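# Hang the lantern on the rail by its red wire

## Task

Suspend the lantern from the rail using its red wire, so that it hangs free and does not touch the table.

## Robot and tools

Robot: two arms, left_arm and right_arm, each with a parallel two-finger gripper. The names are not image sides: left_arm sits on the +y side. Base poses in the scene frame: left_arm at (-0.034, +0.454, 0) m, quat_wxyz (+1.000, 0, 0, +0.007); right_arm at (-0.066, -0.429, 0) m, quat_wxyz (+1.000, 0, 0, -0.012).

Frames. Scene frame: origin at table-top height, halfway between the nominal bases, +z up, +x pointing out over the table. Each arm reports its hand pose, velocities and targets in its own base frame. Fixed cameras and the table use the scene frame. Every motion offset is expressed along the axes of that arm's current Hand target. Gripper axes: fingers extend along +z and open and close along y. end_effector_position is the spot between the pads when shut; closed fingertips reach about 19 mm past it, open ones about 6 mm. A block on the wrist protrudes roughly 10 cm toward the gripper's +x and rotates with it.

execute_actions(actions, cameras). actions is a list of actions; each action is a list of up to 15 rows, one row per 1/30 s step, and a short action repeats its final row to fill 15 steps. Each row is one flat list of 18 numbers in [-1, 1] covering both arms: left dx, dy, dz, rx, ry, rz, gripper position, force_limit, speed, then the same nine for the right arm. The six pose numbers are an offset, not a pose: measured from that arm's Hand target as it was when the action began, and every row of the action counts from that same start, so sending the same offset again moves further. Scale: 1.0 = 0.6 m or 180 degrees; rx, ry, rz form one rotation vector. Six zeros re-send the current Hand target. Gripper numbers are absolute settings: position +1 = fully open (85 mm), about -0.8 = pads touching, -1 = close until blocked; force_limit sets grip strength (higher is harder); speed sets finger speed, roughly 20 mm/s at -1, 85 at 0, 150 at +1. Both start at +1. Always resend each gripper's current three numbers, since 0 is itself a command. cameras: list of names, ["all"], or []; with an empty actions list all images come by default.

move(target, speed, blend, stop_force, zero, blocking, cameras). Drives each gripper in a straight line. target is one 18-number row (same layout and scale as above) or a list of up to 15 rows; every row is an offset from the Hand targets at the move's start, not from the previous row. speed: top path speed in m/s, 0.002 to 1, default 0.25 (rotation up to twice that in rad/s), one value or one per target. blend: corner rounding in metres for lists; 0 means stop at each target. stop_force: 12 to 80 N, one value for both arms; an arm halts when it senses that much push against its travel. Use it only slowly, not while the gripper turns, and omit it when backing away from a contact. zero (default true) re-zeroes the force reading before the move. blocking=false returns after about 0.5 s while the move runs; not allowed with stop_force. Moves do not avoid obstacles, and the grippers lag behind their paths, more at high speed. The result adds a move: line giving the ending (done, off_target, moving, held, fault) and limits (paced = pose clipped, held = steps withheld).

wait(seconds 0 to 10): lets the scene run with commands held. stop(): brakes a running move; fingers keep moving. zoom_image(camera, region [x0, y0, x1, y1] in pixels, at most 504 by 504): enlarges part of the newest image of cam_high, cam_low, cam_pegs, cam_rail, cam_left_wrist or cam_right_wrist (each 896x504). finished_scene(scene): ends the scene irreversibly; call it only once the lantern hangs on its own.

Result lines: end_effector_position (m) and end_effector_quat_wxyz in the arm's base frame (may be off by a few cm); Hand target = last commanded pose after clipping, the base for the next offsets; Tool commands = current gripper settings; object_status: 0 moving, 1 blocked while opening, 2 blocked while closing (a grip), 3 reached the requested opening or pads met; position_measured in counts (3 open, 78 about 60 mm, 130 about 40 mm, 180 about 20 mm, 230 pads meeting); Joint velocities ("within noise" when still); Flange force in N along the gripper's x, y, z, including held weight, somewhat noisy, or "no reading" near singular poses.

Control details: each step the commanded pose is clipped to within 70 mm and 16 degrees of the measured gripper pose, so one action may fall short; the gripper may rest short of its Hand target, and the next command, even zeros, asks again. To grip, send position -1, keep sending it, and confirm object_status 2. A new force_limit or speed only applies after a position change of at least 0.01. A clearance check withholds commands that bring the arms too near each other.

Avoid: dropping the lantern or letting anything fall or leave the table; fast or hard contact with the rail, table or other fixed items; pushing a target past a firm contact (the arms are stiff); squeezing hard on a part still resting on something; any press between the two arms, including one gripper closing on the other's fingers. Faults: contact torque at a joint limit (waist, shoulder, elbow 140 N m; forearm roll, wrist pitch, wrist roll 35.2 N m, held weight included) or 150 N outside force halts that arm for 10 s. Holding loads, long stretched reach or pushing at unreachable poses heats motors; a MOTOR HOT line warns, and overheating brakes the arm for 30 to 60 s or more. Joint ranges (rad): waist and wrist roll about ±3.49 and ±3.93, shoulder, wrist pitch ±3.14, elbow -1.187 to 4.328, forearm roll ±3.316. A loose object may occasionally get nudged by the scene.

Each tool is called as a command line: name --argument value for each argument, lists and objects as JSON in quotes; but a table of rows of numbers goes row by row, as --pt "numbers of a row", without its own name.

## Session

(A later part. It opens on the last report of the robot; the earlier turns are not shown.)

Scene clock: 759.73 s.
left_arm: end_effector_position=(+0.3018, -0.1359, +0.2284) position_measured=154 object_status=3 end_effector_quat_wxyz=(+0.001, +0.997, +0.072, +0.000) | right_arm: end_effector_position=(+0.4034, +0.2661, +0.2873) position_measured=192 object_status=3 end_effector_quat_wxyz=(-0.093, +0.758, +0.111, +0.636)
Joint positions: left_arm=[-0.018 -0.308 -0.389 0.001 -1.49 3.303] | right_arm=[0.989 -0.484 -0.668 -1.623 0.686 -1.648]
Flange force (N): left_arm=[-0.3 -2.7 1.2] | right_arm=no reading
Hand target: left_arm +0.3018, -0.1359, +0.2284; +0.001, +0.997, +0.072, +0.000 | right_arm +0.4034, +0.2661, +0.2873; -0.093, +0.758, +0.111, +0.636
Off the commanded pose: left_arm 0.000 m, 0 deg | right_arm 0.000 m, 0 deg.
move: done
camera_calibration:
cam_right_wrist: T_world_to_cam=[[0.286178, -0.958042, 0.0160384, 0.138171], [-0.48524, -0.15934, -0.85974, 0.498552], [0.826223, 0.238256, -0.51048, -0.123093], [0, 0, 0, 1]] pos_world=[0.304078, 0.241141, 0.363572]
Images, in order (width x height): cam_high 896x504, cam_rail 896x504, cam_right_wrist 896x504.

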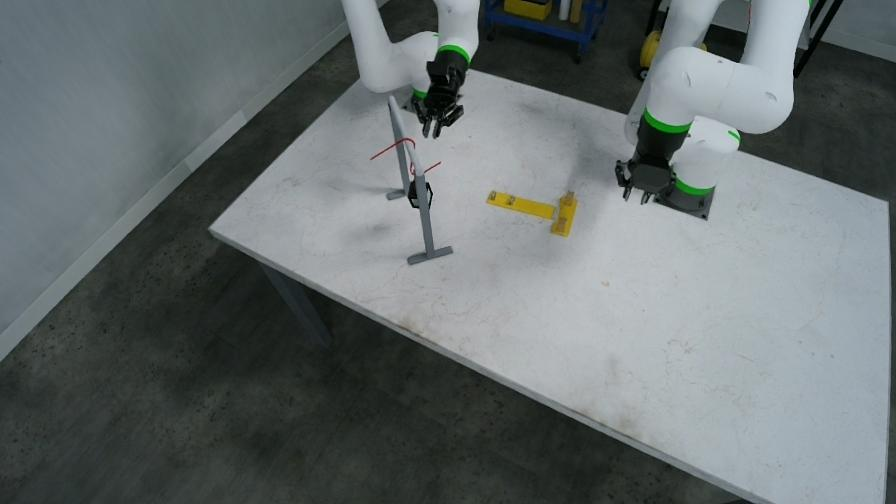

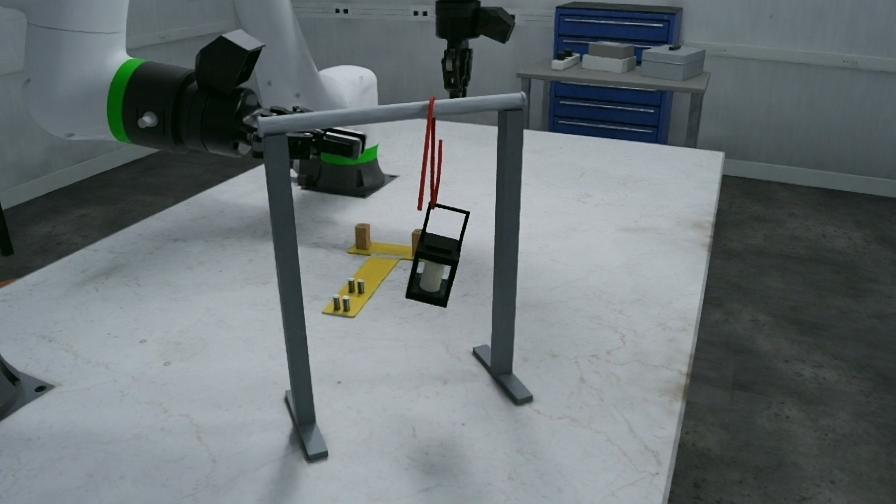

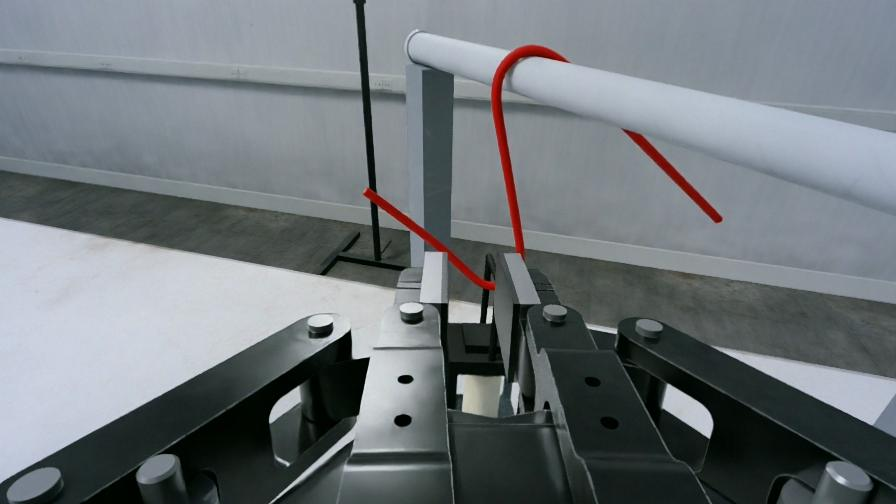

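move --target '[0,0,0,0,0,0,-0.2,1,-0.5,0,-0.18,-0.01,0,0,0,-0.5,0,-1]' --speed 0.1 --cameras '["cam_rail","cam_high","cam_low"]'

wait --seconds 2 --cameras '["cam_rail","cam_low"]'

zoom_image --camera "cam_low" --region '[400, 110, 540, 250]'

zoom_image --camera "cam_rail" --region '[340, 60, 520, 330]'

Scene clock: 764.57 s.
left_arm: end_effector_position=(+0.3018, -0.1359, +0.2284) position_measured=154 object_status=3 end_effector_quat_wxyz=(+0.001, +0.997, +0.072, +0.000) | right_arm: end_effector_position=(+0.3667, +0.3679, +0.2882) position_measured=192 object_status=3 end_effector_quat_wxyz=(-0.093, +0.758, +0.111, +0.636)
Joint positions: left_arm=[-0.018 -0.308 -0.389 0.001 -1.49 3.303] | right_arm=[1.305 -0.22 -0.497 -1.601 0.99 -1.788]
Flange force (N): left_arm=[-0.4 -2.1 0.6] | right_arm=[8.5 5.9 5.7]
Hand target: left_arm +0.3018, -0.1359, +0.2284; +0.001, +0.997, +0.072, +0.000 | right_arm +0.3667, +0.3679, +0.2883; -0.093, +0.758, +0.111, +0.636
Off the commanded pose: left_arm 0.000 m, 0 deg | right_arm 0.000 m, 0 deg.
move: done
Images, in order (width x height): cam_high 896x504, cam_low 896x504, cam_rail 896x504.

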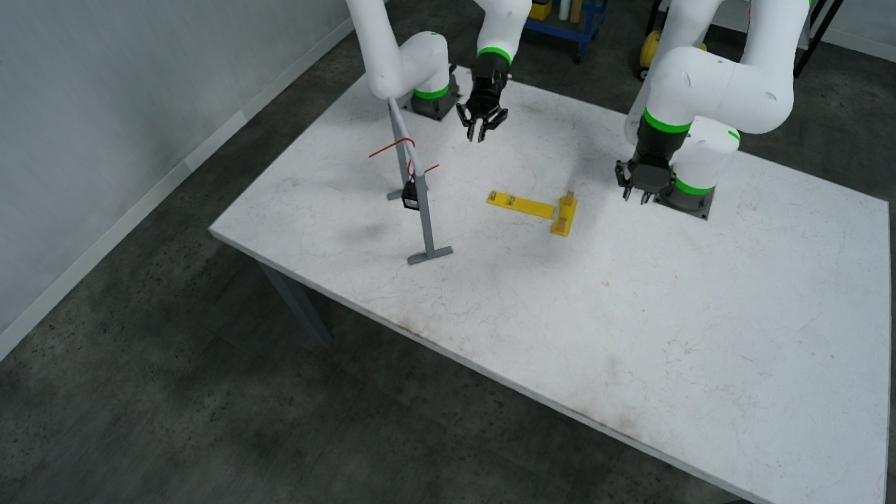

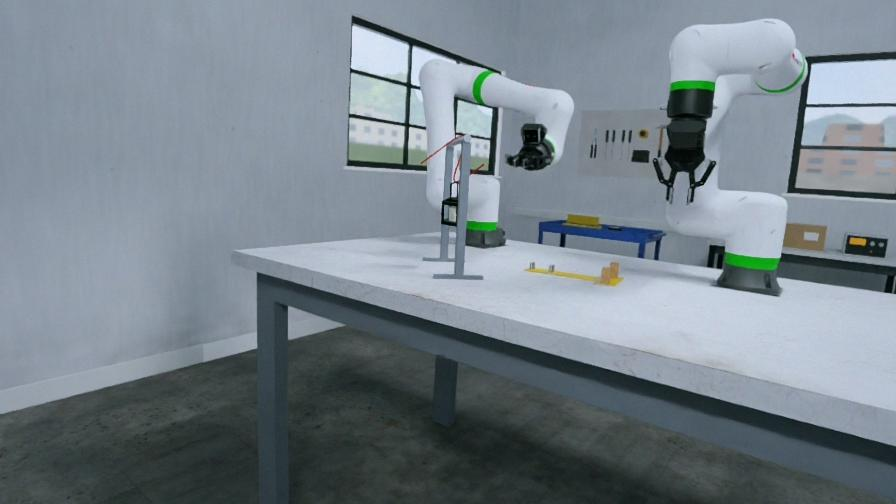

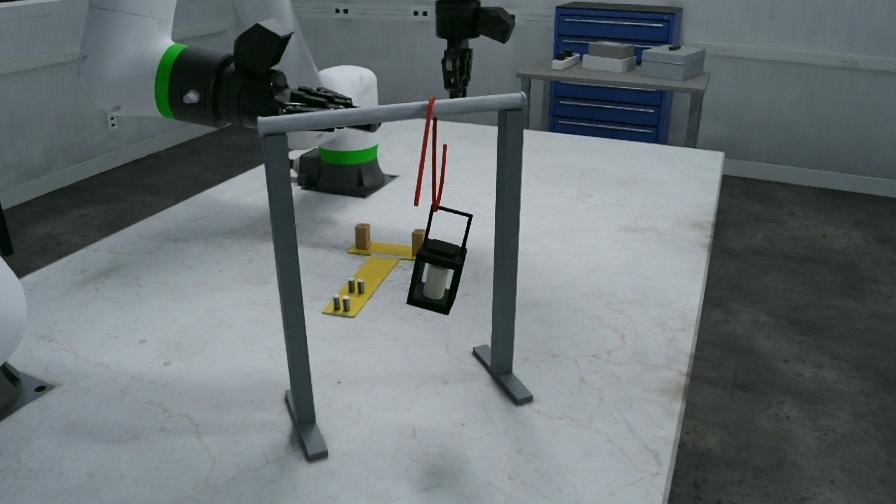

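Scene clock: 766.57 s.
left_arm: end_effector_position=(+0.3018, -0.1359, +0.2284) position_measured=154 object_status=3 end_effector_quat_wxyz=(+0.001, +0.997, +0.072, +0.000) | right_arm: end_effector_position=(+0.3667, +0.3679, +0.2883) position_measured=192 object_status=3 end_effector_quat_wxyz=(-0.093, +0.758, +0.111, +0.636)
Joint positions: left_arm=[-0.018 -0.308 -0.389 0.001 -1.49 3.303] | right_arm=[1.305 -0.22 -0.497 -1.601 0.99 -1.788]
Flange force (N): left_arm=[-0.1 -2.4 0.9] | right_arm=[7.4 4.9 6.3]
Hand target: left_arm +0.3018, -0.1359, +0.2284; +0.001, +0.997, +0.072, +0.000 | right_arm +0.3667, +0.3679, +0.2883; -0.093, +0.758, +0.111, +0.636
Tool commands: left_gripper/position=-0.2 left_gripper/force_limit=+1.0 left_gripper/speed=-0.5 right_gripper/position=-0.5 right_gripper/force_limit=+0.0 right_gripper/speed=-1.0
Off the commanded pose: left_arm 0.000 m, 0 deg | right_arm 0.000 m, 0 deg.
wait: 2.00 s; at rest by 0.17 s
Images, in order (width x height): cam_low 896x504, cam_rail 896x504.

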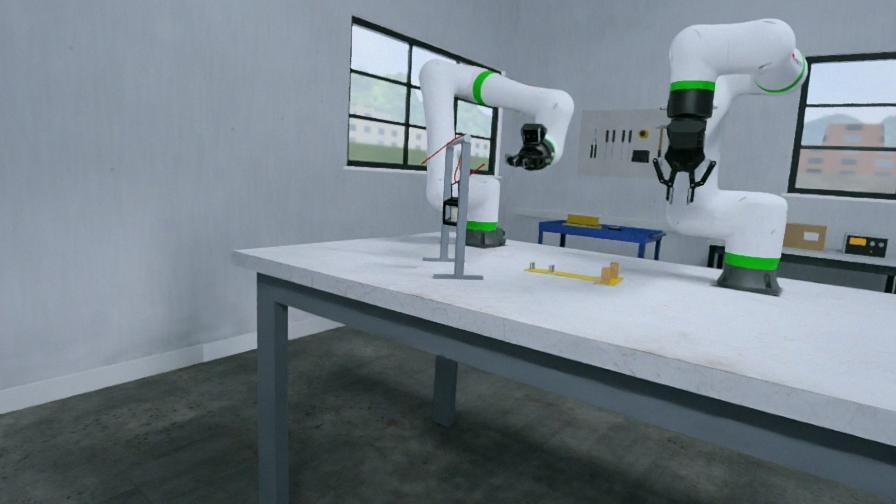

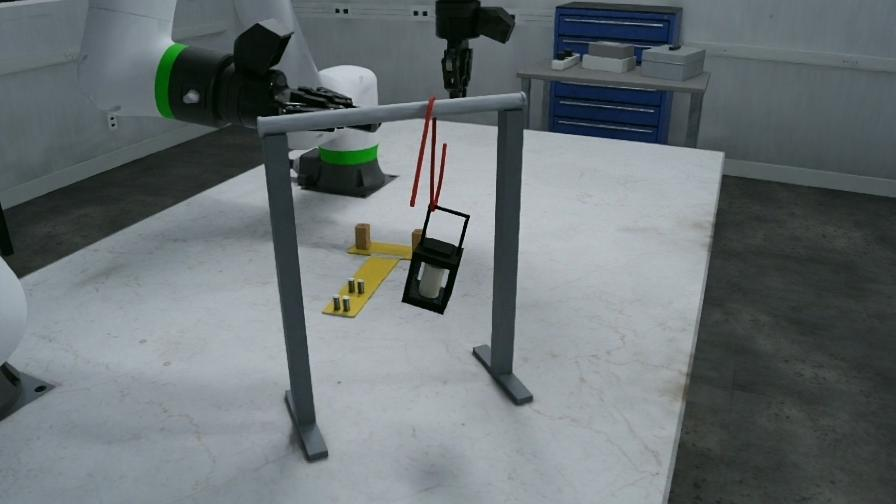

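Scaled by 3.600.

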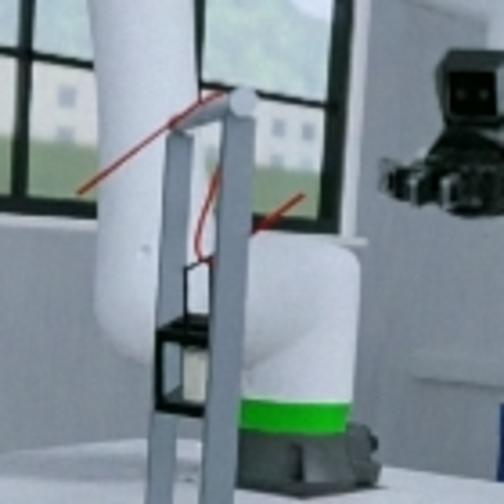

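Scaled by 1.867.

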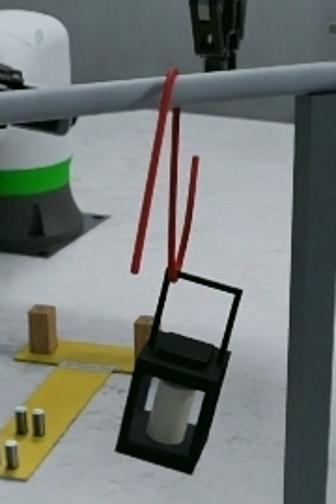

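Stable. Finishing the scene.

finished_scene --scene 1

The scene is finished: the task was done.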